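# Hang the pale blue cup on the wooden tree

## Task

Put the pale blue cup onto one of the wooden cup tree's pegs so the peg goes into its mouth. The tree alone must hold the cup, and the cup must not touch the basket. The tree must be left upright on the table with nothing else leaning or pressing on it. At the end neither hand may touch the cup or the tree.

## Robot and tools

Robot: two arms. left_arm holds a left hand and sits on the +y side; right_arm holds a right hand. Each hand has index, middle and ring fingers plus a thumb, all hard plastic with rubber tips. A fixed mast near the wrist on the palm side can strike things. Loose objects may occasionally get nudged by an outside force.

Frames: the scene frame has its origin at table-top height, midway between the nominal arm bases, +x out over the table, +z up, +y toward left_arm. Calibrated bases: left_arm at (-0.029, +0.339, 0) m, quat_wxyz (+1.000, 0, 0, +0.011); right_arm at (-0.031, -0.357, 0) m, quat_wxyz (+1.000, 0, 0, -0.016). Hand poses, targets, velocities and wrist-camera poses are reported in each arm's own base frame. Fixed cameras and the table use the scene frame. Hand point axes (right hand): +z runs along the straight fingers toward the tips, +x across the palm away from the thumb, +y outward from the palm face. The left hand mirrors this, so its +x points toward the thumb.

execute_actions(actions, cameras). actions is a list of actions. Each action is a table of 1 to 15 rows, one row per 1/30 s control step, 0.5 s per action. A table shorter than 15 rows repeats its final row. Every row is a single flat list of 48 numbers in [-1, 1], covering both arms even when one is idle:
1-6: left_arm dx, dy, dz, rx, ry, rz
7-22: left hand's 16 motor goals
23-24: left current_limit, speed
25-30: right_arm dx, dy, dz, rx, ry, rz
31-46: right hand's 16 motor goals
47-48: right current_limit, speed.

Pose numbers are offsets, not poses. They are measured along that arm's own base axes from its Hand target as it was when the action began; every row refers back to that same start, not to the prior row. The next action starts from the new Hand target, so sending the same offset again moves further. Scale: 1.0 is 0.6 m for dx, dy, dz and 180 degrees for rx, ry, rz, which form one rotation vector turning about the Hand target's position. A translation longer than 1.0 is shortened along its direction. All zeros re-requests the current target.

Hand motor order (each a goal angle scaled linearly between its stops, absolute, not an offset; bracket = degrees at +1, at -1, value that is straight): index_mcp, index_abd, index_pip, index_dip, middle_mcp, middle_abd, middle_pip, middle_dip, ring_mcp, ring_abd, ring_pip, ring_dip, thumb_cmc, thumb_axl, thumb_mcp, thumb_ipl. _mcp curls the finger at the knuckle toward the palm (+128, -18; -0.75); _abd moves it sideways, away from the thumb toward +1 (+60, -60; +0.00); _pip (+108, -29; -0.58); _dip (+117, -21; -0.70). thumb_cmc brings the thumb from beside the palm to in front of it (+120, -20; -0.71); thumb_axl rolls the thumb about its own line (+140, -27; -0.68); thumb_mcp (+109, -69; -0.23) and thumb_ipl (+108, -77; -0.17) bend it. A zero is a real goal; to keep a hand unchanged, resend its hand_goal, hand_current_limit and hand_speed. current_limit maps -1..+1 to 0..550 mA (floor 11 mA) for all motors and also caps speed; speed gives (speed+1)/2 of 8.5 rad/s. They start at +0.4 and -0.6 and persist until changed.

cameras: list of names, ["all"], or []. If omitted or null, an empty actions list returns every image and a non-empty one returns none. An unknown name invalidates the call. Cameras: cam_head_left, cam_head_right, cam_high, cam_low (896x504 each), cam_left_wrist, cam_right_wrist (672x504, fisheye). Calibration matrices are supplied but may be a little off.

zoom_image(camera, region): region is [x0, y0, x1, y1] in pixels, origin top-left, at most 504 by 504, and only for a camera in the latest images.

finished_scene(scene): scene is 1 and may be omitted; it ends the scene permanently.

Results: end_effector_position (m) and end_effector_quat_wxyz per arm in its base frame; Hand target, the last commanded pose after clipping, from which the next offset counts; joint positions, velocities ("within noise" when resting) and torques (offset, noisy, include gravity; numbers 3 and 4 wrap at ±28 N m); step readings of position during motion. Per hand: hand_goal, hand_measured, hand_current_ma (positive pushes toward -1), hand_state per motor (moving, goal, blocked, overload), hand_current_limit, hand_speed.

Behaviour: each step clips commanded orientation to within 40 degrees of the measured one. Hands often stop short of target, sag under load, or miss tiny moves; waiting will not fix it, so send the remaining gap as a further offset, and aim higher if the hand keeps sinking. A finger only squeezes while its goal is past the object's surface. Currents at 495 mA or more for 5 s shut a motor off for 10 s. Holding loads, stretching out or pushing at unreachable poses heats motors: MOTOR HOT shows at 85 °C and the arm drops at 100 °C. To stop pushing on something, command the target back past the hand point.

Avoid: dropping or releasing moving objects, slamming or hard pushes, hitting fixed or heavy things, anything leaving the table, and any contact between the two arms or one hand gripping the other's fingers.

Each tool is called after "Call:" as name([rows], argument=value, ...), one row to a line, values as JSON.

## Session

Call:
execute_actions(actions=[])

Scene clock: 0.00 s.
left_arm: end_effector_position=(+0.1173, -0.2301, +0.1996) hand_goal=(-0.754, +0.000, -0.576, -0.696, -0.754, +0.000, -0.576, -0.696, -0.754, +0.000, -0.576, -0.696, -0.714, -0.678, -0.226, -0.168) hand_measured=(-0.754, +0.000, -0.576, -0.696, -0.754, +0.000, -0.576, -0.696, -0.754, +0.000, -0.576, -0.696, -0.714, -0.678, -0.226, -0.168) hand_current_ma=(+0, +0, +0, +0, +0, +0, +0, +0, +0, +0, +0, +0, +0, +0, +0, +0) hand_state=(goal, goal, goal, goal, goal, goal, goal, goal, goal, goal, goal, goal, goal, goal, goal, goal) hand_current_limit=0.40 hand_speed=-0.60 end_effector_quat_wxyz=(-0.056, +0.586, +0.796, +0.141) | right_arm: end_effector_position=(+0.6823, +0.1354, +0.3612) hand_goal=(-0.754, +0.000, -0.576, -0.696, -0.754, +0.000, -0.576, -0.696, -0.754, +0.000, -0.576, -0.696, -0.714, -0.678, -0.226, -0.168) hand_measured=(-0.754, +0.000, -0.576, -0.696, -0.754, +0.000, -0.576, -0.696, -0.754, +0.000, -0.576, -0.696, -0.714, -0.678, -0.226, -0.168) hand_current_ma=(+0, +0, +0, +0, +0, +0, +0, +0, +0, +0, +0, +0, +0, +0, +0, +0) hand_state=(goal, goal, goal, goal, goal, goal, goal, goal, goal, goal, goal, goal, goal, goal, goal, goal) hand_current_limit=0.40 hand_speed=-0.60 end_effector_quat_wxyz=(-0.448, +0.580, +0.380, +0.565)
Joint positions: left_arm=[-1.476 1.277 1.023 -1.604 -0.104 -1.793] | right_arm=[-0.007 1.639 1.297 0.47 -1.255 1.783]
Joint velocities: within noise
Joint torques (N m): no reading
Heat: left arm: hottest waist 33 °C; right arm: hottest wrist roll 28 °C.
Hand target: left_arm +0.1178, -0.2360, +0.2056; -0.049, +0.586, +0.798, +0.134 | right_arm +0.6841, +0.1353, +0.3869; -0.439, +0.566, +0.390, +0.579

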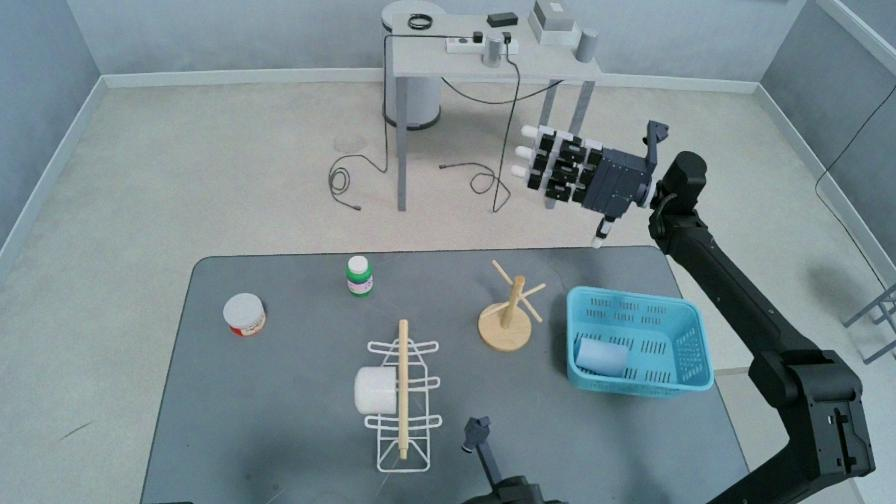

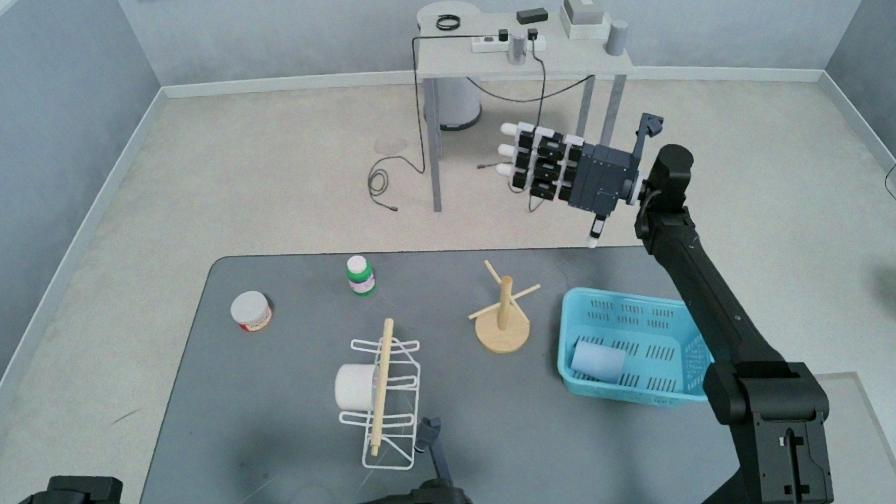

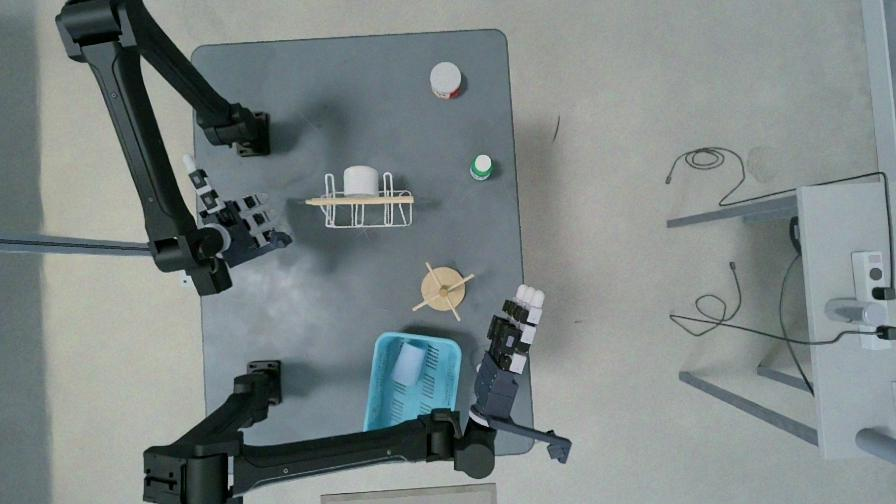

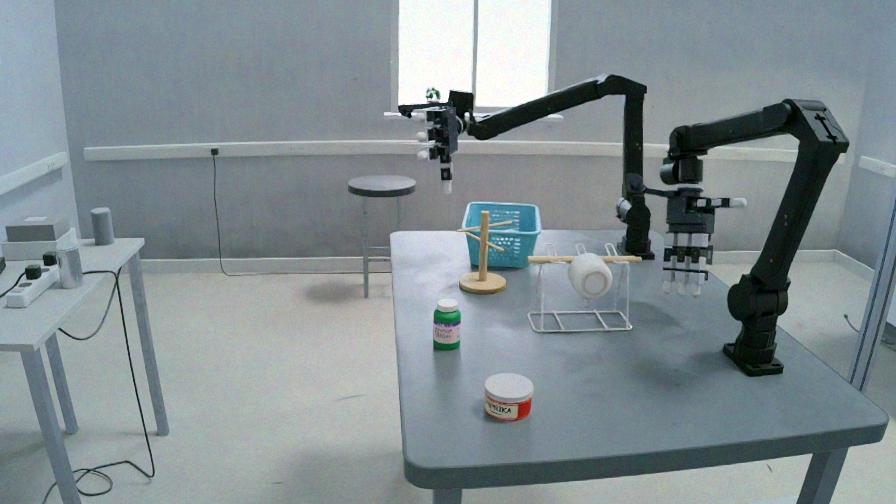

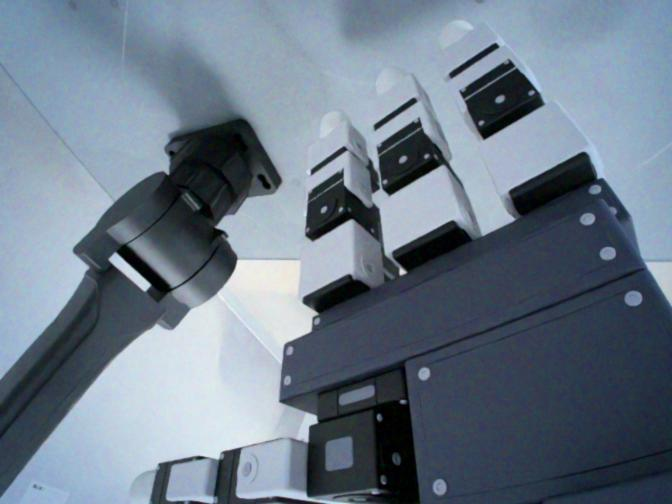

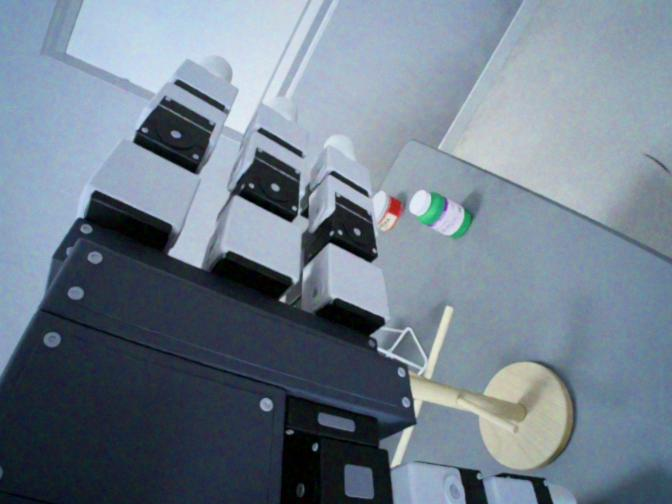

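Call:
zoom_image(camera="cam_head_left", region=[460, 240, 740, 420])

Call:
zoom_image(camera="cam_head_right", region=[440, 240, 720, 420])

Call:
zoom_image(camera="cam_high", region=[340, 240, 500, 450])

Call:
zoom_image(camera="cam_low", region=[400, 180, 660, 360])

Scaled by 1.800 from the camera's 896x504 image, which has a finer 1280x720 frame.

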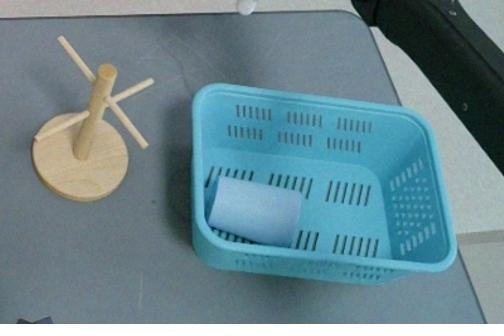

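Scaled by 1.800 from the camera's 896x504 image, which has a finer 1280x720 frame.

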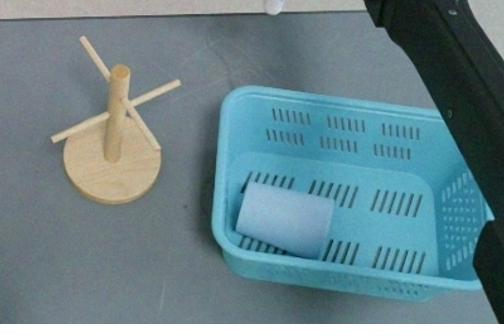

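Scaled by 2.400 from the camera's 896x504 image, which has a finer 1280x720 frame.

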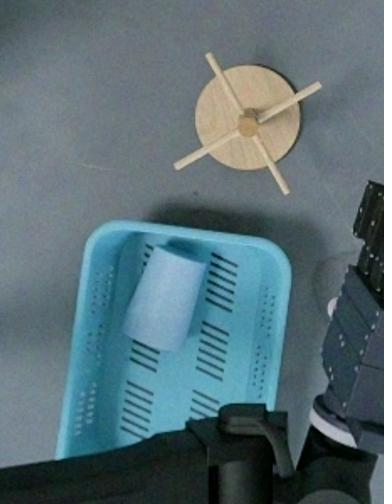

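Scaled by 1.938 from the camera's 896x504 image, which has a finer 1280x720 frame.

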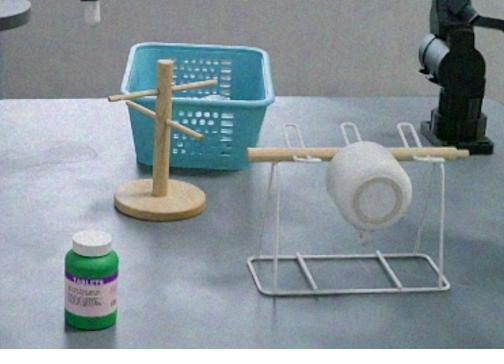

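Call:
zoom_image(camera="cam_head_left", region=[470, 250, 560, 360])

Call:
zoom_image(camera="cam_head_right", region=[460, 250, 550, 360])

Call:
zoom_image(camera="cam_high", region=[400, 250, 490, 330])

Call:
zoom_image(camera="cam_low", region=[440, 190, 560, 310])

Call:
zoom_image(camera="cam_high", region=[360, 320, 480, 440])

Call:
zoom_image(camera="cam_head_right", region=[550, 270, 720, 420])

Call:
zoom_image(camera="cam_head_left", region=[550, 270, 720, 420])

Scaled by 4.582 from the camera's 896x504 image, which has a finer 1280x720 frame.

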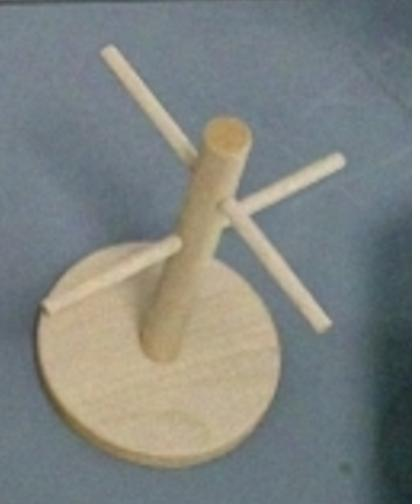

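Scaled by 4.582 from the camera's 896x504 image, which has a finer 1280x720 frame.

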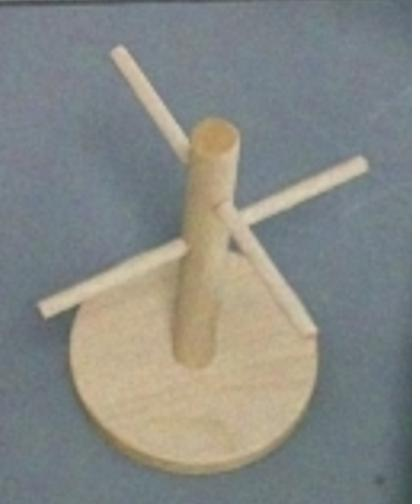

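Scaled by 5.600 from the camera's 896x504 image, which has a finer 1280x720 frame.

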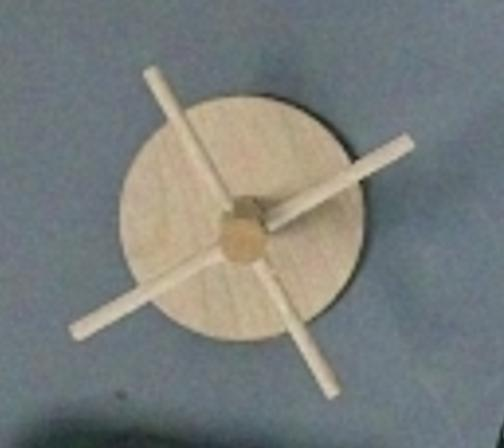

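Scaled by 4.200 from the camera's 896x504 image, which has a finer 1280x720 frame.

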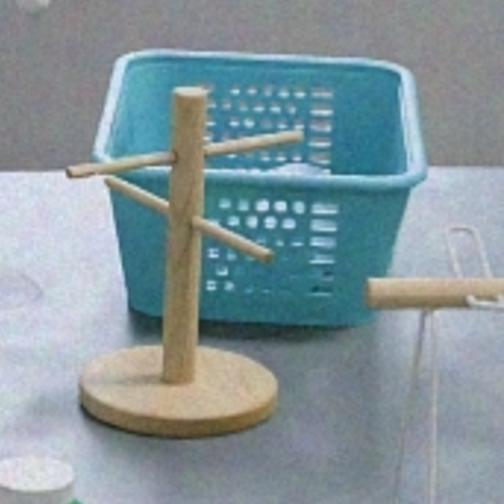

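Scaled by 4.200 from the camera's 896x504 image, which has a finer 1280x720 frame.

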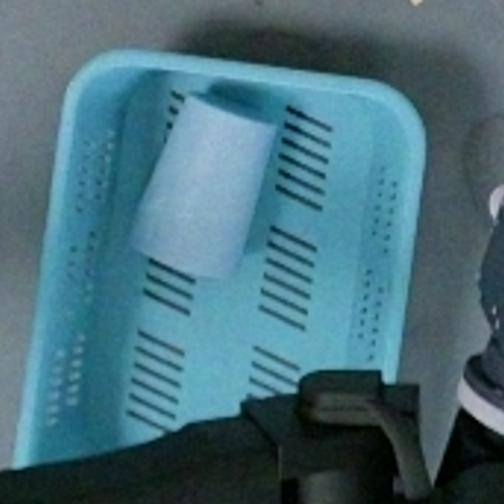

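Scaled by 2.965 from the camera's 896x504 image, which has a finer 1280x720 frame.

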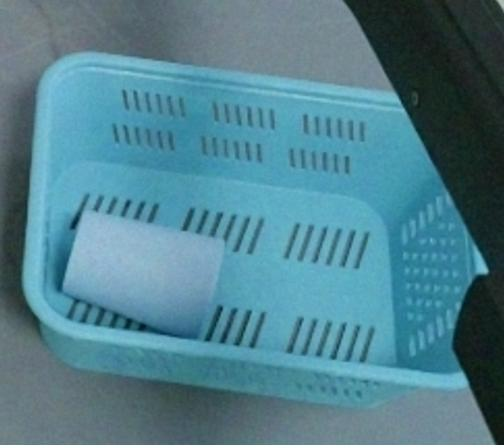

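Scaled by 2.965 from the camera's 896x504 image, which has a finer 1280x720 frame.

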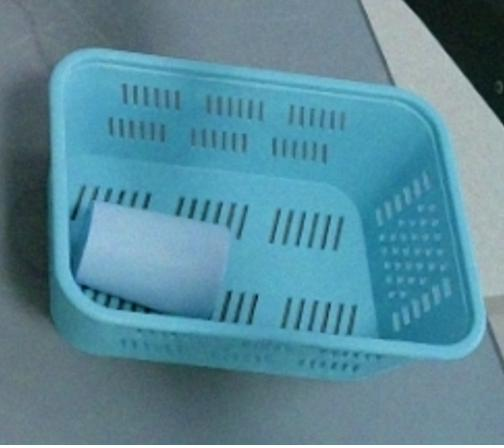

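Call:
zoom_image(camera="cam_high", region=[385, 330, 435, 395])

Call:
zoom_image(camera="cam_head_left", region=[565, 325, 645, 385])

Call:
zoom_image(camera="cam_head_right", region=[560, 325, 640, 390])

Scaled by 7.754 from the camera's 896x504 image, which has a finer 1280x720 frame.

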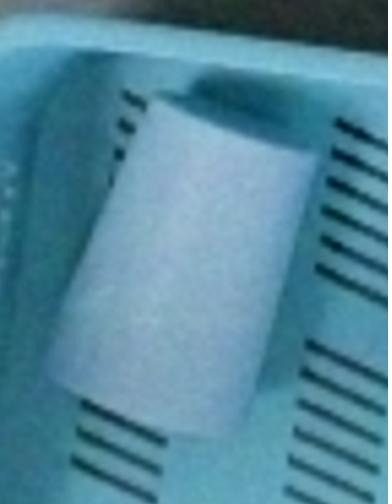

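Scaled by 6.300 from the camera's 896x504 image, which has a finer 1280x720 frame.

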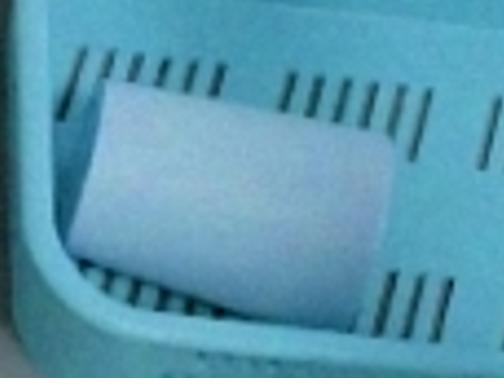

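Scaled by 6.300 from the camera's 896x504 image, which has a finer 1280x720 frame.

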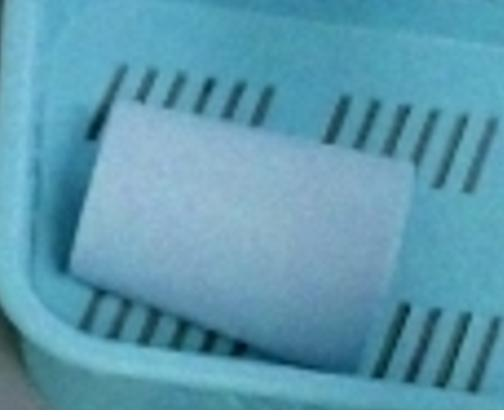

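Call:
execute_actions([
  [[0,0,0,0,0,0,-0.754,0,-0.576,-0.696,-0.754,0,-0.576,-0.696,-0.754,0,-0.576,-0.696,-0.714,-0.678,-0.226,-0.168,0.4,-0.6,-0.0694,-0.0725,0.0,-0.0109,0.015,-0.0491,-0.754,0,-0.576,-0.696,-0.754,0,-0.576,-0.696,-0.754,0,-0.576,-0.696,-0.714,-0.678,-0.226,-0.168,0.4,-0.6]],
  [[0,0,0,0,0,0,-0.754,0,-0.576,-0.696,-0.754,0,-0.576,-0.696,-0.754,0,-0.576,-0.696,-0.714,-0.678,-0.226,-0.168,0.4,-0.6,-0.0694,-0.0725,0.0,-0.0109,0.015,-0.0491,-0.754,0,-0.576,-0.696,-0.754,0,-0.576,-0.696,-0.754,0,-0.576,-0.696,-0.714,-0.678,-0.226,-0.168,0.4,-0.6]],
])

Scene clock: 22.53 s.
left_arm: end_effector_position=(+0.1173, -0.2301, +0.1996) hand_goal=(-0.754, +0.000, -0.576, -0.696, -0.754, +0.000, -0.576, -0.696, -0.754, +0.000, -0.576, -0.696, -0.714, -0.678, -0.226, -0.168) hand_measured=(-0.754, +0.000, -0.576, -0.696, -0.754, +0.000, -0.576, -0.696, -0.754, +0.000, -0.576, -0.696, -0.714, -0.678, -0.224, -0.168) hand_current_ma=(+0, +0, +0, +0, +0, +0, +0, +0, +0, +0, +0, +0, +0, +0, +1, +0) hand_state=(goal, goal, goal, goal, goal, goal, goal, goal, goal, goal, goal, goal, goal, goal, goal, goal) hand_current_limit=0.40 hand_speed=-0.60 end_effector_quat_wxyz=(-0.056, +0.586, +0.796, +0.141) | right_arm: end_effector_position=(+0.5975, +0.0470, +0.3747) hand_goal=(-0.754, +0.000, -0.576, -0.696, -0.754, +0.000, -0.576, -0.696, -0.754, +0.000, -0.576, -0.696, -0.714, -0.678, -0.226, -0.168) hand_measured=(-0.750, -0.004, -0.576, -0.696, -0.750, -0.004, -0.576, -0.696, -0.750, -0.004, -0.576, -0.696, -0.710, -0.678, -0.226, -0.168) hand_current_ma=(+0, +0, +0, +0, +1, +0, +0, +0, +1, +0, +0, +0, +0, +0, +0, +0) hand_state=(goal, goal, goal, goal, goal, goal, goal, goal, goal, goal, goal, goal, goal, goal, goal, goal) hand_current_limit=0.40 hand_speed=-0.60 end_effector_quat_wxyz=(-0.348, +0.667, +0.290, +0.592)
Joint positions: left_arm=[-1.476 1.277 1.023 -1.604 -0.104 -1.793] | right_arm=[-0.099 1.303 1.071 0.119 -1.037 1.595]
Joint torques (N m): left_arm=[0.38 -9.41 8.5 -0.4 -0.1 0.01] | right_arm=[-0.09 -9.23 10.45 2.29 -0.24 -0.13]
Heat: left arm: hottest waist 33 °C; right arm: hottest elbow 29 °C.
Hand target: left_arm +0.1178, -0.2360, +0.2056; -0.049, +0.586, +0.798, +0.134 | right_arm +0.6008, +0.0485, +0.3870; -0.343, +0.660, +0.297, +0.598
Off the commanded pose: left_arm 0.008 m, 1 deg | right_arm 0.013 m, 1 deg.
Step readings (end_effector_position of left_arm | right_arm):
0: (+0.1173, -0.2301, +0.1996) | (+0.6823, +0.1354, +0.3612)
1: (+0.1173, -0.2301, +0.1996) | (+0.6823, +0.1302, +0.3574)
2: (+0.1173, -0.2301, +0.1996) | (+0.6797, +0.1214, +0.3531)
4: (+0.1173, -0.2301, +0.1996) | (+0.6616, +0.1085, +0.3430)
8: (+0.1173, -0.2301, +0.1996) | (+0.6431, +0.0927, +0.3613)
15: (+0.1173, -0.2301, +0.1996) | (+0.6372, +0.0904, +0.3778)
16: (+0.1173, -0.2301, +0.1996) | (+0.6372, +0.0853, +0.3719)
17: (+0.1173, -0.2301, +0.1996) | (+0.6349, +0.0759, +0.3656)
19: (+0.1173, -0.2301, +0.1996) | (+0.6186, +0.0625, +0.3533)
23: (+0.1173, -0.2301, +0.1996) | (+0.6017, +0.0473, +0.3642)
30: (+0.1173, -0.2301, +0.1996) | (+0.5971, +0.0471, +0.3758)

Call:
execute_actions([
  [[0,0,0,0,0,0,-0.754,0,-0.576,-0.696,-0.754,0,-0.576,-0.696,-0.754,0,-0.576,-0.696,-0.714,-0.678,-0.226,-0.168,0.4,-0.6,-0.0694,-0.0725,-0.01,-0.0109,0.015,-0.0491,-0.754,0,-0.576,-0.696,-0.754,0,-0.576,-0.696,-0.754,0,-0.576,-0.696,-0.714,-0.678,-0.226,-0.168,0.4,-0.6]],
  [[0,0,0,0,0,0,-0.754,0,-0.576,-0.696,-0.754,0,-0.576,-0.696,-0.754,0,-0.576,-0.696,-0.714,-0.678,-0.226,-0.168,0.4,-0.6,-0.0694,-0.0725,-0.01,-0.0109,0.015,-0.0491,-0.754,0,-0.576,-0.696,-0.754,0,-0.576,-0.696,-0.754,0,-0.576,-0.696,-0.714,-0.678,-0.226,-0.168,0.4,-0.6]],
  [[0,0,0,0,0,0,-0.754,0,-0.576,-0.696,-0.754,0,-0.576,-0.696,-0.754,0,-0.576,-0.696,-0.714,-0.678,-0.226,-0.168,0.4,-0.6,-0.0694,-0.0725,-0.01,-0.0109,0.015,-0.0491,-0.754,0,-0.576,-0.696,-0.754,0,-0.576,-0.696,-0.754,0,-0.576,-0.696,-0.714,-0.678,-0.226,-0.168,0.4,-0.6]],
  [[0,0,0,0,0,0,-0.754,0,-0.576,-0.696,-0.754,0,-0.576,-0.696,-0.754,0,-0.576,-0.696,-0.714,-0.678,-0.226,-0.168,0.4,-0.6,-0.0694,-0.0725,-0.01,-0.0109,0.015,-0.0491,-0.754,0,-0.576,-0.696,-0.754,0,-0.576,-0.696,-0.754,0,-0.576,-0.696,-0.714,-0.678,-0.226,-0.168,0.4,-0.6]],
], cameras=["cam_right_wrist"])

Scene clock: 25.67 s.
left_arm: end_effector_position=(+0.1173, -0.2301, +0.1996) hand_goal=(-0.754, +0.000, -0.576, -0.696, -0.754, +0.000, -0.576, -0.696, -0.754, +0.000, -0.576, -0.696, -0.714, -0.678, -0.226, -0.168) hand_measured=(-0.754, +0.000, -0.576, -0.696, -0.754, +0.000, -0.576, -0.696, -0.754, +0.000, -0.576, -0.696, -0.714, -0.678, -0.224, -0.168) hand_current_ma=(+0, +0, +0, +0, +0, +0, +0, +0, +0, +0, +0, +0, +0, +0, +1, +0) hand_state=(goal, goal, goal, goal, goal, goal, goal, goal, goal, goal, goal, goal, goal, goal, goal, goal) hand_current_limit=0.40 hand_speed=-0.60 end_effector_quat_wxyz=(-0.056, +0.586, +0.796, +0.141) | right_arm: end_effector_position=(+0.4323, -0.1272, +0.3567) hand_goal=(-0.754, +0.000, -0.576, -0.696, -0.754, +0.000, -0.576, -0.696, -0.754, +0.000, -0.576, -0.696, -0.714, -0.678, -0.226, -0.168) hand_measured=(-0.752, -0.002, -0.578, -0.696, -0.752, -0.002, -0.578, -0.696, -0.752, -0.002, -0.578, -0.696, -0.710, -0.678, -0.224, -0.168) hand_current_ma=(+0, +0, +0, +0, +0, +0, +0, +0, +0, +0, +0, +0, +0, +0, +0, +0) hand_state=(goal, goal, goal, goal, goal, goal, goal, goal, goal, goal, goal, goal, goal, goal, goal, goal) hand_current_limit=0.40 hand_speed=-0.60 end_effector_quat_wxyz=(-0.128, +0.796, +0.083, +0.586)
Joint positions: left_arm=[-1.476 1.277 1.023 -1.604 -0.104 -1.793] | right_arm=[-0.366 0.853 0.857 -0.364 -0.652 1.458]
Joint torques (N m): left_arm=[0.21 -9.29 8.46 -0.24 -0.06 0.03] | right_arm=[0.21 -3.43 10.1 2.61 -0.39 -0.12]
Heat: left arm: hottest waist 33 °C; right arm: hottest elbow 30 °C.
Hand target: left_arm +0.1178, -0.2360, +0.2056; -0.049, +0.586, +0.798, +0.134 | right_arm +0.4342, -0.1256, +0.3632; -0.126, +0.793, +0.090, +0.589
Off the commanded pose: left_arm 0.008 m, 1 deg | right_arm 0.007 m, 1 deg.
Step readings (end_effector_position of left_arm | right_arm):
0: (+0.1173, -0.2301, +0.1996) | (+0.5975, +0.0470, +0.3748)
1: (+0.1173, -0.2301, +0.1996) | (+0.5965, +0.0404, +0.3704)
2: (+0.1173, -0.2301, +0.1996) | (+0.5930, +0.0319, +0.3659)
4: (+0.1173, -0.2301, +0.1996) | (+0.5756, +0.0174, +0.3556)
8: (+0.1173, -0.2301, +0.1996) | (+0.5590, +0.0031, +0.3647)
15: (+0.1173, -0.2301, +0.1996) | (+0.5559, +0.0038, +0.3719)
16: (+0.1173, -0.2301, +0.1996) | (+0.5544, -0.0031, +0.3677)
17: (+0.1173, -0.2301, +0.1996) | (+0.5501, -0.0113, +0.3637)
19: (+0.1173, -0.2301, +0.1996) | (+0.5332, -0.0270, +0.3548)
23: (+0.1173, -0.2301, +0.1996) | (+0.5169, -0.0408, +0.3620)
30: (+0.1173, -0.2301, +0.1996) | (+0.5146, -0.0398, +0.3672)
31: (+0.1173, -0.2301, +0.1996) | (+0.5123, -0.0465, +0.3637)
32: (+0.1173, -0.2301, +0.1996) | (+0.5071, -0.0542, +0.3601)
34: (+0.1173, -0.2301, +0.1996) | (+0.4907, -0.0711, +0.3528)
38: (+0.1173, -0.2301, +0.1996) | (+0.4749, -0.0847, +0.3586)
45: (+0.1173, -0.2301, +0.1996) | (+0.4734, -0.0835, +0.3618)
46: (+0.1173, -0.2301, +0.1996) | (+0.4704, -0.0898, +0.3592)
47: (+0.1173, -0.2301, +0.1996) | (+0.4646, -0.0972, +0.3562)
49: (+0.1173, -0.2301, +0.1996) | (+0.4482, -0.1145, +0.3500)
53: (+0.1173, -0.2301, +0.1996) | (+0.4331, -0.1285, +0.3545)
60: (+0.1173, -0.2301, +0.1996) | (+0.4322, -0.1272, +0.3566)
camera_calibration:
cam_right_wrist: T_world_to_cam=[[-0.0987961, -0.564327, -0.819618, 0.294032], [-0.92846, 0.348633, -0.128126, 0.447808], [0.358051, 0.748325, -0.558399, 0.256306], [0, 0, 0, 1]] pos_world=[0.35305, -0.181991, 0.441491]
Images, in order (width x height): cam_right_wrist 672x504.

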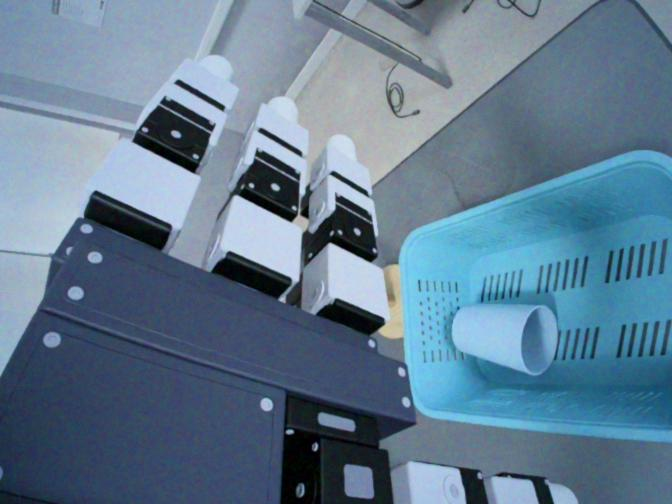

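Call:
execute_actions([
  [[0,0,0.08,0,0,-0.1067,-0.754,0,-0.576,-0.696,-0.754,0,-0.576,-0.696,-0.754,0,-0.576,-0.696,-0.714,-0.678,-0.226,-0.168,0.4,-0.6,-0.089,-0.068,-0.005,0,0,-0.0764,-0.754,0,-0.576,-0.696,-0.754,0,-0.576,-0.696,-0.754,0,-0.576,-0.696,-0.714,-0.678,-0.226,-0.168,0.4,-0.6]],
  [[0,0,0.08,0,0,-0.1067,-0.89,0,0.007,-0.116,-0.89,0,0.007,-0.116,-0.97,0,0.92,0.9,-0.714,-0.678,-0.226,-0.168,0.4,-0.6,-0.089,-0.068,-0.005,0,0,-0.0764,-0.754,0,-0.576,-0.696,-0.754,0,-0.576,-0.696,-0.754,0,-0.576,-0.696,-0.714,-0.678,-0.226,-0.168,0.4,-0.6]],
  [[0,0,0.08,0,0,-0.1067,-0.89,0,0.007,-0.116,-0.89,0,0.007,-0.116,-0.97,0,0.92,0.9,-0.714,-0.678,-0.226,-0.168,0.4,-0.6,-0.089,-0.068,-0.005,0,0,-0.0764,-0.754,0,-0.576,-0.696,-0.754,0,-0.576,-0.696,-0.754,0,-0.576,-0.696,-0.714,-0.678,-0.226,-0.168,0.4,-0.6]],
  [[0,0,0.08,0,0,-0.1067,-0.89,0,0.007,-0.116,-0.89,0,0.007,-0.116,-0.97,0,0.92,0.9,-0.714,-0.678,-0.226,-0.168,0.4,-0.6,-0.089,-0.068,-0.005,0,0,-0.0764,-0.754,0,-0.576,-0.696,-0.754,0,-0.576,-0.696,-0.754,0,-0.576,-0.696,-0.714,-0.678,-0.226,-0.168,0.4,-0.6]],
], cameras=["cam_high","cam_head_left","cam_left_wrist"])

Scene clock: 49.20 s.
left_arm: end_effector_position=(+0.1166, -0.2332, +0.3824) hand_goal=(-0.890, +0.000, +0.006, -0.116, -0.890, +0.000, +0.006, -0.116, -0.970, +0.000, +0.920, +0.900, -0.714, -0.678, -0.226, -0.168) hand_measured=(-0.892, +0.000, +0.000, -0.120, -0.892, +0.000, +0.002, -0.120, -0.968, +0.000, +0.878, +0.806, -0.720, -0.678, -0.222, -0.168) hand_current_ma=(-1, +0, -3, -1, +0, +0, -2, -1, +0, +0, -58, -213, -2, +0, +2, +0) hand_state=(goal, goal, goal, goal, goal, goal, goal, goal, goal, goal, blocked, blocked, goal, goal, goal, goal) hand_current_limit=0.40 hand_speed=-0.60 end_effector_quat_wxyz=(+0.174, +0.948, +0.241, +0.116) | right_arm: end_effector_position=(+0.2186, -0.2906, +0.3465) hand_goal=(-0.754, +0.000, -0.576, -0.696, -0.754, +0.000, -0.576, -0.696, -0.754, +0.000, -0.576, -0.696, -0.714, -0.678, -0.226, -0.168) hand_measured=(-0.752, -0.002, -0.578, -0.696, -0.752, -0.002, -0.578, -0.696, -0.752, -0.002, -0.578, -0.696, -0.714, -0.678, -0.224, -0.168) hand_current_ma=(+0, +0, +0, +0, +0, +0, +0, +0, +0, +0, +0, +0, +0, +0, +0, +0) hand_state=(goal, goal, goal, goal, goal, goal, goal, goal, goal, goal, goal, goal, goal, goal, goal, goal) hand_current_limit=0.40 hand_speed=-0.60 end_effector_quat_wxyz=(+0.163, +0.748, -0.288, +0.575)
Joint positions: left_arm=[-1.495 0.642 1.085 -1.7 -0.285 -0.376] | right_arm=[-0.738 0.582 0.716 -0.425 -0.091 1.635]
Joint torques (N m): left_arm=[1.49 -0.91 10.74 1.13 -0.18 0.15] | right_arm=[0.56 -0.5 9.89 2.96 -0.15 0.03]
Heat: left arm: hottest waist 33 °C; right arm: hottest elbow 33 °C.
Hand target: left_arm +0.1179, -0.2359, +0.3975; +0.045, +0.955, +0.261, +0.136 | right_arm +0.2206, -0.2888, +0.3510; +0.160, +0.745, -0.287, +0.580
Off the commanded pose: left_arm 0.015 m, 15 deg | right_arm 0.005 m, 1 deg.
joint sent to its limit (left arm) — joint 4 (wrist pitch), lower limit. The joint targets are off in orientation, not in position.
Step readings (end_effector_position of left_arm | right_arm):
0: (+0.1173, -0.2301, +0.1996) | (+0.4323, -0.1272, +0.3567)
1: (+0.1199, -0.2306, +0.2030) | (+0.4275, -0.1360, +0.3535)
2: (+0.1245, -0.2304, +0.2101) | (+0.4195, -0.1469, +0.3523)
4: (+0.1213, -0.2276, +0.2239) | (+0.3972, -0.1641, +0.3466)
8: (+0.1161, -0.2231, +0.2425) | (+0.3788, -0.1682, +0.3526)
15: (+0.1170, -0.2243, +0.2449) | (+0.3783, -0.1670, +0.3534)
16: (+0.1200, -0.2269, +0.2492) | (+0.3724, -0.1753, +0.3518)
17: (+0.1250, -0.2310, +0.2569) | (+0.3635, -0.1855, +0.3509)
19: (+0.1227, -0.2321, +0.2728) | (+0.3419, -0.2031, +0.3475)
23: (+0.1185, -0.2232, +0.2943) | (+0.3256, -0.2099, +0.3522)
30: (+0.1178, -0.2282, +0.2932) | (+0.3254, -0.2084, +0.3530)
31: (+0.1197, -0.2308, +0.2965) | (+0.3187, -0.2154, +0.3519)
32: (+0.1224, -0.2345, +0.3027) | (+0.3088, -0.2242, +0.3516)
34: (+0.1223, -0.2330, +0.3158) | (+0.2876, -0.2408, +0.3494)
38: (+0.1192, -0.2223, +0.3347) | (+0.2717, -0.2513, +0.3503)
45: (+0.1176, -0.2288, +0.3358) | (+0.2726, -0.2499, +0.3501)
46: (+0.1180, -0.2312, +0.3383) | (+0.2655, -0.2555, +0.3499)
47: (+0.1185, -0.2340, +0.3415) | (+0.2551, -0.2631, +0.3497)
49: (+0.1192, -0.2326, +0.3521) | (+0.2329, -0.2796, +0.3481)
53: (+0.1213, -0.2257, +0.3761) | (+0.2166, -0.2919, +0.3471)
60: (+0.1193, -0.2304, +0.3827) | (+0.2186, -0.2906, +0.3466)
camera_calibration:
cam_left_wrist: T_world_to_cam=[[-0.927618, 0.15761, -0.33865, 0.240635], [-0.0625354, 0.828296, 0.55679, -0.0617811], [0.368258, 0.537666, -0.758486, 0.496826], [0, 0, 0, 1]] pos_world=[0.0363935, -0.25388, 0.492726]
Images, in order (width x height): cam_head_left 896x504, cam_high 896x504, cam_left_wrist 672x504.

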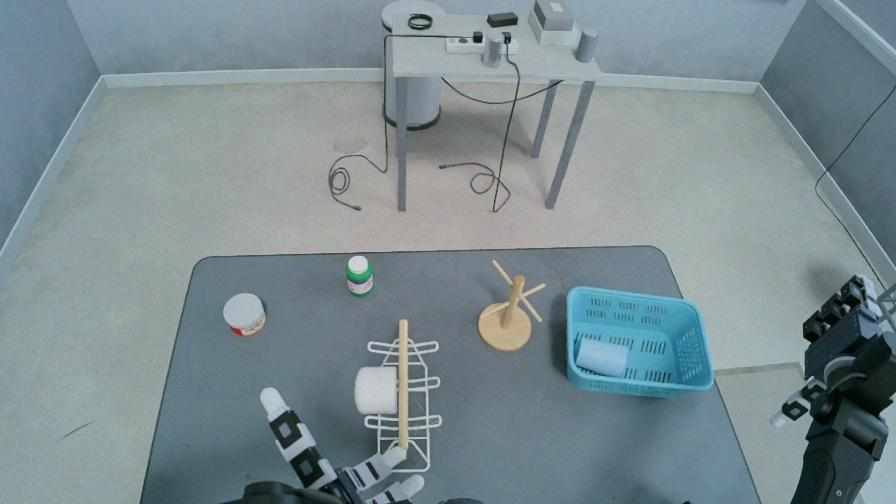

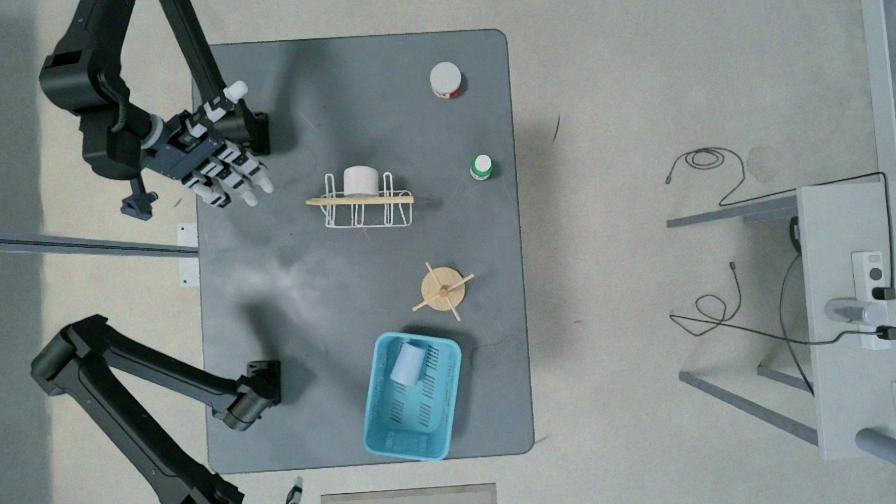

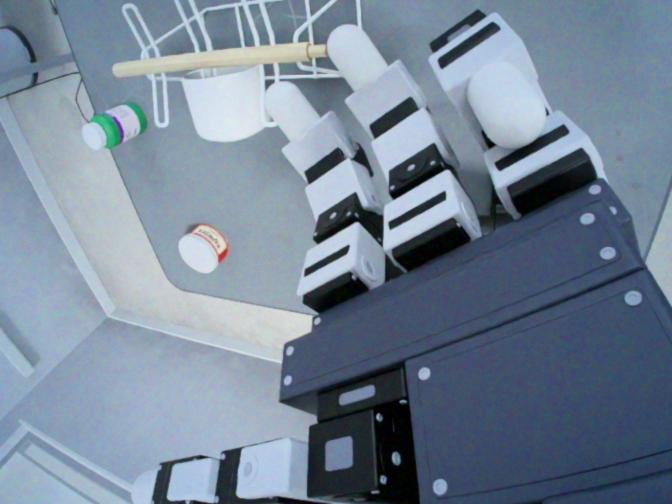

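Call:
execute_actions([
  [[0.0515,-0.0904,0,0.0533,-0.0145,-0.078,-0.89,0,0.007,-0.116,-0.89,0,0.007,-0.116,-0.97,0,0.87,0.8,-0.714,-0.678,-0.226,-0.168,0.4,-0.6,0,0,0,0,0,0,-0.754,0,-0.576,-0.696,-0.754,0,-0.576,-0.696,-0.754,0,-0.576,-0.696,-0.714,-0.678,-0.226,-0.168,0.4,-0.6]],
  [[0.0515,-0.0904,0,0.0533,-0.0145,-0.078,-0.89,0,0.007,-0.116,-0.89,0,0.007,-0.116,-0.97,0,0.87,0.8,-0.3,-0.678,-0.226,-0.168,0.4,-0.6,0,0,0,0,0,0,-0.754,0,-0.576,-0.696,-0.754,0,-0.576,-0.696,-0.754,0,-0.576,-0.696,-0.714,-0.678,-0.226,-0.168,0.4,-0.6]],
  [[0.0515,-0.0904,0,0.0533,-0.0145,-0.078,-0.89,0,0.007,-0.116,-0.89,0,0.007,-0.116,-0.97,0,0.87,0.8,0.1,-0.678,-0.226,-0.168,0.4,-0.6,0,0,0,0,0,0,-0.754,0,-0.576,-0.696,-0.754,0,-0.576,-0.696,-0.754,0,-0.576,-0.696,-0.714,-0.678,-0.226,-0.168,0.4,-0.6]],
  [[0.0515,-0.0904,0,0.0533,-0.0145,-0.078,-0.89,0,0.007,-0.116,-0.89,0,0.007,-0.116,-0.97,0,0.87,0.8,0.5,-0.678,-0.1,-0.1,0.4,-0.6,0,0,0,0,0,0,-0.754,0,-0.576,-0.696,-0.754,0,-0.576,-0.696,-0.754,0,-0.576,-0.696,-0.714,-0.678,-0.226,-0.168,0.4,-0.6]],
], cameras=["cam_high","cam_head_left","cam_left_wrist"])

Scene clock: 54.67 s.
left_arm: end_effector_position=(+0.2377, -0.4528, +0.3778) hand_goal=(-0.890, +0.000, +0.006, -0.116, -0.890, +0.000, +0.006, -0.116, -0.970, +0.000, +0.870, +0.800, +0.500, -0.678, -0.100, -0.100) hand_measured=(-0.886, +0.004, +0.002, -0.118, -0.886, +0.004, +0.004, -0.120, -0.968, +0.000, +0.864, +0.798, +0.502, -0.678, -0.098, -0.102) hand_current_ma=(+1, +1, -1, -1, +1, +1, -1, -1, +1, +0, -3, +0, +1, +0, +0, +0) hand_state=(goal, goal, goal, goal, goal, goal, goal, goal, goal, goal, goal, goal, goal, goal, goal, goal) hand_current_limit=0.40 hand_speed=-0.60 end_effector_quat_wxyz=(-0.149, +0.904, -0.289, +0.276) | right_arm: end_effector_position=(+0.2186, -0.2906, +0.3465) hand_goal=(-0.754, +0.000, -0.576, -0.696, -0.754, +0.000, -0.576, -0.696, -0.754, +0.000, -0.576, -0.696, -0.714, -0.678, -0.226, -0.168) hand_measured=(-0.752, -0.002, -0.578, -0.696, -0.752, -0.002, -0.578, -0.696, -0.752, -0.002, -0.578, -0.696, -0.714, -0.678, -0.224, -0.168) hand_current_ma=(+0, +0, +0, +0, +0, +0, +0, +0, +0, +0, +0, +0, +0, +0, +0, +0) hand_state=(goal, goal, goal, goal, goal, goal, goal, goal, goal, goal, goal, goal, goal, goal, goal, goal) hand_current_limit=0.40 hand_speed=-0.60 end_effector_quat_wxyz=(+0.163, +0.748, -0.288, +0.575)
Joint positions: left_arm=[-1.186 1.45 1.723 -1.699 -0.624 1.051] | right_arm=[-0.738 0.582 0.716 -0.425 -0.091 1.635]
Joint torques (N m): left_arm=[0.91 -14.21 10.81 0.81 -0.53 0.05] | right_arm=[0.26 -0.44 9.74 3.06 -0.15 0.03]
Heat: left arm: hottest waist 32 °C; right arm: hottest elbow 34 °C.
Hand target: left_arm +0.2415, -0.4529, +0.3975; -0.179, +0.910, -0.272, +0.255 | right_arm +0.2206, -0.2888, +0.3510; +0.160, +0.745, -0.287, +0.580
Off the commanded pose: left_arm 0.020 m, 5 deg | right_arm 0.005 m, 1 deg.
joint sent to its limit (left arm) — joint 4 (wrist pitch), lower limit. The joint targets are off in orientation, not in position.
Step readings (end_effector_position of left_arm | right_arm):
0: (+0.1166, -0.2333, +0.3824) | (+0.2186, -0.2906, +0.3465)
1: (+0.1187, -0.2359, +0.3837) | (+0.2186, -0.2906, +0.3465)
2: (+0.1262, -0.2406, +0.3885) | (+0.2186, -0.2906, +0.3465)
4: (+0.1427, -0.2556, +0.3927) | (+0.2186, -0.2906, +0.3465)
8: (+0.1570, -0.2850, +0.3760) | (+0.2186, -0.2906, +0.3465)
15: (+0.1504, -0.2912, +0.3717) | (+0.2186, -0.2906, +0.3465)
16: (+0.1524, -0.2933, +0.3739) | (+0.2186, -0.2906, +0.3465)
17: (+0.1590, -0.2981, +0.3805) | (+0.2186, -0.2906, +0.3465)
19: (+0.1737, -0.3136, +0.3938) | (+0.2186, -0.2906, +0.3465)
23: (+0.1858, -0.3397, +0.3846) | (+0.2186, -0.2906, +0.3465)
30: (+0.1806, -0.3454, +0.3757) | (+0.2186, -0.2906, +0.3465)
31: (+0.1832, -0.3471, +0.3775) | (+0.2186, -0.2906, +0.3465)
32: (+0.1901, -0.3533, +0.3824) | (+0.2186, -0.2906, +0.3465)
34: (+0.2039, -0.3719, +0.3969) | (+0.2186, -0.2906, +0.3465)
38: (+0.2141, -0.3960, +0.3872) | (+0.2186, -0.2906, +0.3465)
45: (+0.2100, -0.3993, +0.3768) | (+0.2186, -0.2906, +0.3465)
46: (+0.2128, -0.4008, +0.3790) | (+0.2186, -0.2906, +0.3465)
47: (+0.2205, -0.4072, +0.3862) | (+0.2186, -0.2906, +0.3465)
49: (+0.2340, -0.4290, +0.4005) | (+0.2186, -0.2906, +0.3465)
53: (+0.2425, -0.4518, +0.3907) | (+0.2186, -0.2906, +0.3465)
60: (+0.2389, -0.4534, +0.3786) | (+0.2186, -0.2906, +0.3465)
camera_calibration:
cam_left_wrist: T_world_to_cam=[[-0.242531, 0.969835, -0.0244531, 0.472193], [0.0709486, 0.0428693, 0.996558, -0.423266], [0.967546, 0.239962, -0.0792056, 0.032961], [0, 0, 0, 1]] pos_world=[0.11266, -0.447714, 0.435966]
Images, in order (width x height): cam_head_left 896x504, cam_high 896x504, cam_left_wrist 672x504.

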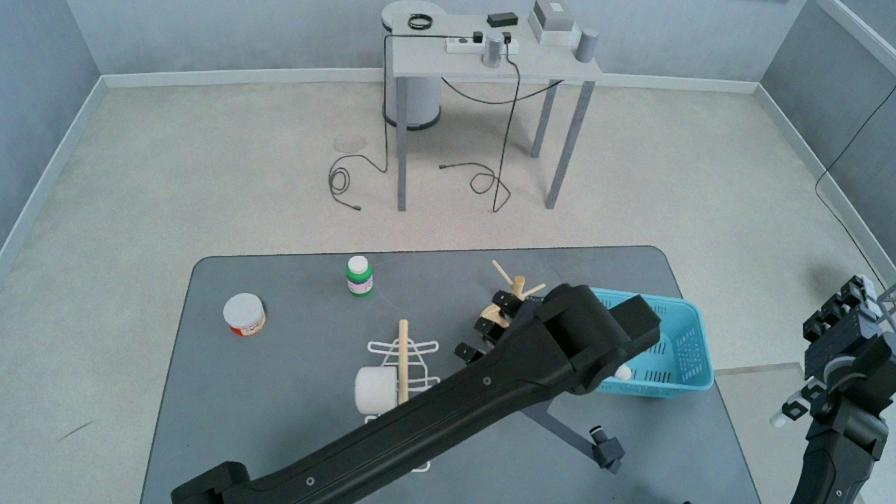

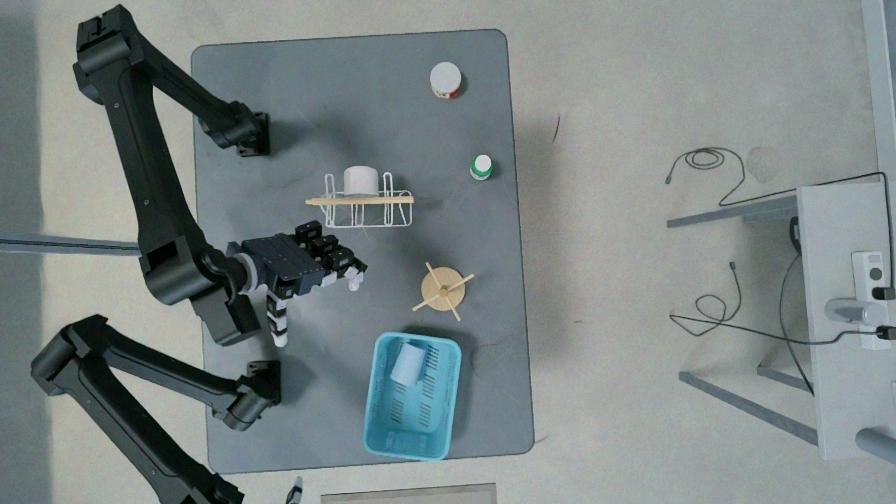

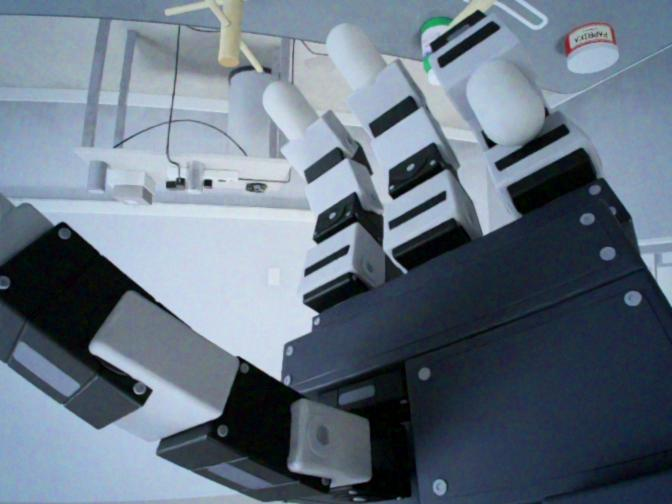

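Call:
execute_actions([
  [[0.0515,-0.0904,-0.04,0.0533,-0.0145,-0.078,-0.89,0,0.007,-0.116,-0.89,0,0.007,-0.116,-0.97,0,0.87,0.8,0.671,-0.678,0.056,-0.038,0.4,-0.6,0,0,0,0,0,0,-0.754,0,-0.576,-0.696,-0.754,0,-0.576,-0.696,-0.754,0,-0.576,-0.696,-0.714,-0.678,-0.226,-0.168,0.4,-0.6]],
  [[0.0515,-0.0904,-0.04,0.0533,-0.0145,-0.078,-0.89,0,0.007,-0.116,-0.89,0,0.007,-0.116,-0.97,0,0.87,0.8,0.671,-0.678,0.056,-0.038,0.4,-0.6,0,0,0,0,0,0,-0.754,0,-0.576,-0.696,-0.754,0,-0.576,-0.696,-0.754,0,-0.576,-0.696,-0.714,-0.678,-0.226,-0.168,0.4,-0.6]],
  [[0.0515,-0.0904,-0.04,0.0533,-0.0145,-0.078,-0.89,0,0.007,-0.116,-0.89,0,0.007,-0.116,-0.97,0,0.87,0.8,0.671,-0.678,0.056,-0.038,0.4,-0.6,0,0,0,0,0,0,-0.754,0,-0.576,-0.696,-0.754,0,-0.576,-0.696,-0.754,0,-0.576,-0.696,-0.714,-0.678,-0.226,-0.168,0.4,-0.6]],
  [[0.0515,-0.0904,-0.04,0,0,0,-0.89,0,0.007,-0.116,-0.89,0,0.007,-0.116,-0.97,0,0.87,0.8,0.671,-0.678,0.056,-0.038,0.4,-0.6,0,0,0,0,0,0,-0.754,0,-0.576,-0.696,-0.754,0,-0.576,-0.696,-0.754,0,-0.576,-0.696,-0.714,-0.678,-0.226,-0.168,0.4,-0.6]],
], cameras=["cam_high","cam_head_left","cam_head_right","cam_left_wrist"])

Scene clock: 58.73 s.
left_arm: end_effector_position=(+0.3568, -0.6713, +0.2887) hand_goal=(-0.890, +0.000, +0.006, -0.116, -0.890, +0.000, +0.006, -0.116, -0.970, +0.000, +0.870, +0.800, +0.670, -0.678, +0.056, -0.038) hand_measured=(-0.878, +0.002, +0.006, -0.118, -0.878, +0.002, +0.006, -0.118, -0.960, +0.000, +0.864, +0.798, +0.670, -0.676, +0.056, -0.040) hand_current_ma=(+8, +0, +0, -1, +8, +0, +0, -1, +6, +0, -2, +0, +0, +0, +0, -1) hand_state=(goal, goal, goal, goal, goal, goal, goal, goal, goal, goal, goal, goal, goal, goal, goal, goal) hand_current_limit=0.40 hand_speed=-0.60 end_effector_quat_wxyz=(-0.304, +0.658, -0.619, +0.303) | right_arm: end_effector_position=(+0.2186, -0.2906, +0.3465) hand_goal=(-0.754, +0.000, -0.576, -0.696, -0.754, +0.000, -0.576, -0.696, -0.754, +0.000, -0.576, -0.696, -0.714, -0.678, -0.226, -0.168) hand_measured=(-0.752, -0.002, -0.578, -0.696, -0.752, -0.002, -0.578, -0.696, -0.752, -0.002, -0.578, -0.696, -0.714, -0.678, -0.224, -0.168) hand_current_ma=(+0, +0, +0, +0, +0, +0, +0, +0, +0, +0, +0, +0, +0, +0, +0, +0) hand_state=(goal, goal, goal, goal, goal, goal, goal, goal, goal, goal, goal, goal, goal, goal, goal, goal) hand_current_limit=0.40 hand_speed=-0.60 end_effector_quat_wxyz=(+0.163, +0.748, -0.288, +0.575)
Joint positions: left_arm=[-1.17 2.373 2.883 -1.664 -0.808 2.09] | right_arm=[-0.738 0.582 0.716 -0.425 -0.091 1.635]
Joint torques (N m): left_arm=[1.55 -25.05 11.25 1.05 -0.67 0.11] | right_arm=[0.38 -0.79 9.81 3.06 -0.14 0.02]
Heat: left arm: hottest waist 32 °C; right arm: hottest elbow 34 °C.
Hand target: left_arm +0.3650, -0.6699, +0.3015; -0.310, +0.663, -0.618, +0.288 | right_arm +0.2206, -0.2888, +0.3510; +0.160, +0.745, -0.287, +0.580
Off the commanded pose: left_arm 0.015 m, 2 deg | right_arm 0.005 m, 1 deg.
elbow stopped short (left arm): the move would have taken joint 3 (elbow) straighter than the controller allows.
joint sent to its limit (left arm) — joint 6 (wrist roll), upper limit. The joint targets are off in orientation, not in position.
Step readings (end_effector_position of left_arm | right_arm):
0: (+0.2377, -0.4528, +0.3778) | (+0.2186, -0.2906, +0.3465)
1: (+0.2409, -0.4541, +0.3790) | (+0.2186, -0.2906, +0.3465)
2: (+0.2500, -0.4605, +0.3859) | (+0.2186, -0.2906, +0.3465)
4: (+0.2625, -0.4835, +0.3953) | (+0.2186, -0.2906, +0.3465)
8: (+0.2697, -0.5054, +0.3711) | (+0.2186, -0.2906, +0.3465)
15: (+0.2687, -0.5093, +0.3500) | (+0.2186, -0.2906, +0.3465)
16: (+0.2714, -0.5095, +0.3530) | (+0.2186, -0.2906, +0.3465)
17: (+0.2797, -0.5149, +0.3585) | (+0.2186, -0.2906, +0.3465)
19: (+0.2927, -0.5374, +0.3688) | (+0.2186, -0.2906, +0.3465)
23: (+0.2996, -0.5585, +0.3541) | (+0.2186, -0.2906, +0.3465)
30: (+0.2982, -0.5599, +0.3257) | (+0.2186, -0.2906, +0.3465)
31: (+0.3011, -0.5607, +0.3268) | (+0.2186, -0.2906, +0.3465)
32: (+0.3103, -0.5684, +0.3338) | (+0.2186, -0.2906, +0.3465)
34: (+0.3228, -0.5941, +0.3447) | (+0.2186, -0.2906, +0.3465)
38: (+0.3285, -0.6133, +0.3349) | (+0.2186, -0.2906, +0.3465)
45: (+0.3284, -0.6136, +0.3064) | (+0.2186, -0.2906, +0.3465)
46: (+0.3293, -0.6162, +0.3064) | (+0.2186, -0.2906, +0.3465)
47: (+0.3346, -0.6269, +0.3102) | (+0.2186, -0.2906, +0.3465)
49: (+0.3453, -0.6483, +0.3179) | (+0.2186, -0.2906, +0.3465)
53: (+0.3544, -0.6669, +0.3127) | (+0.2186, -0.2906, +0.3465)
60: (+0.3566, -0.6711, +0.2855) | (+0.2186, -0.2906, +0.3465)
camera_calibration:
cam_left_wrist: T_world_to_cam=[[0.35692, 0.793407, 0.493065, 0.229103], [-0.251117, -0.426907, 0.868729, -0.49703], [0.899749, -0.433884, 0.0468658, -0.501452], [0, 0, 0, 1]] pos_world=[0.244597, -0.61153, 0.342323]
Images, in order (width x height): cam_head_left 896x504, cam_head_right 896x504, cam_high 896x504, cam_left_wrist 672x504.

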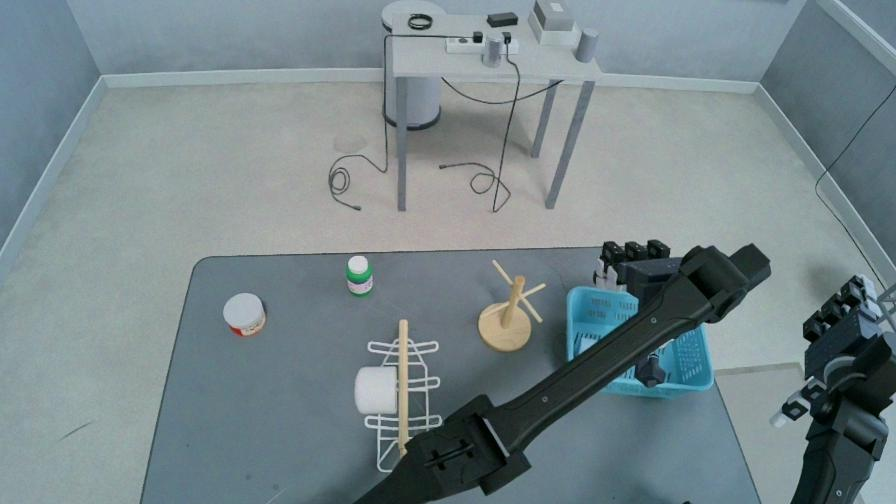

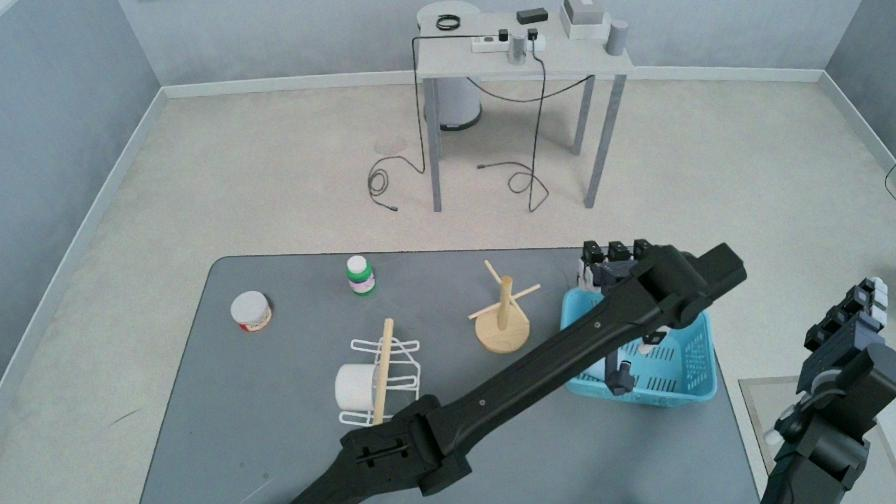

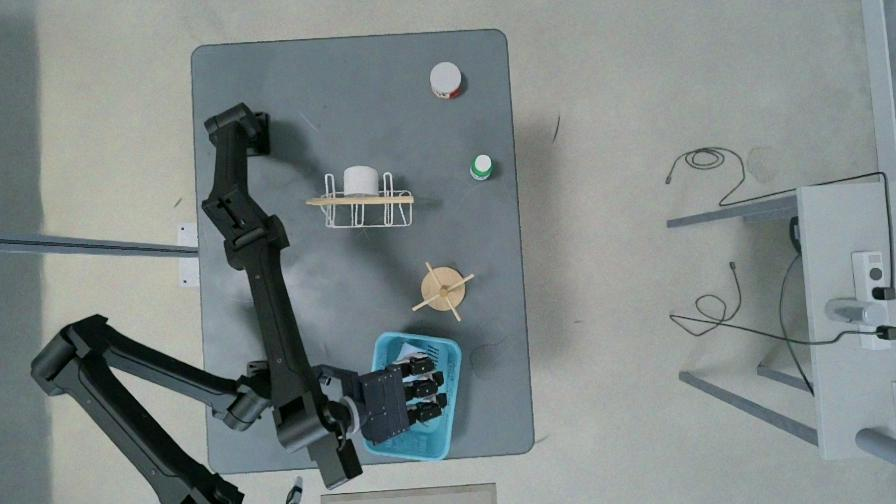

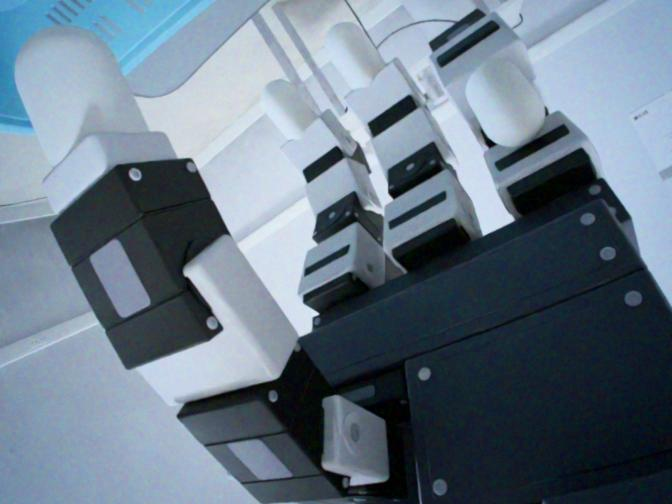

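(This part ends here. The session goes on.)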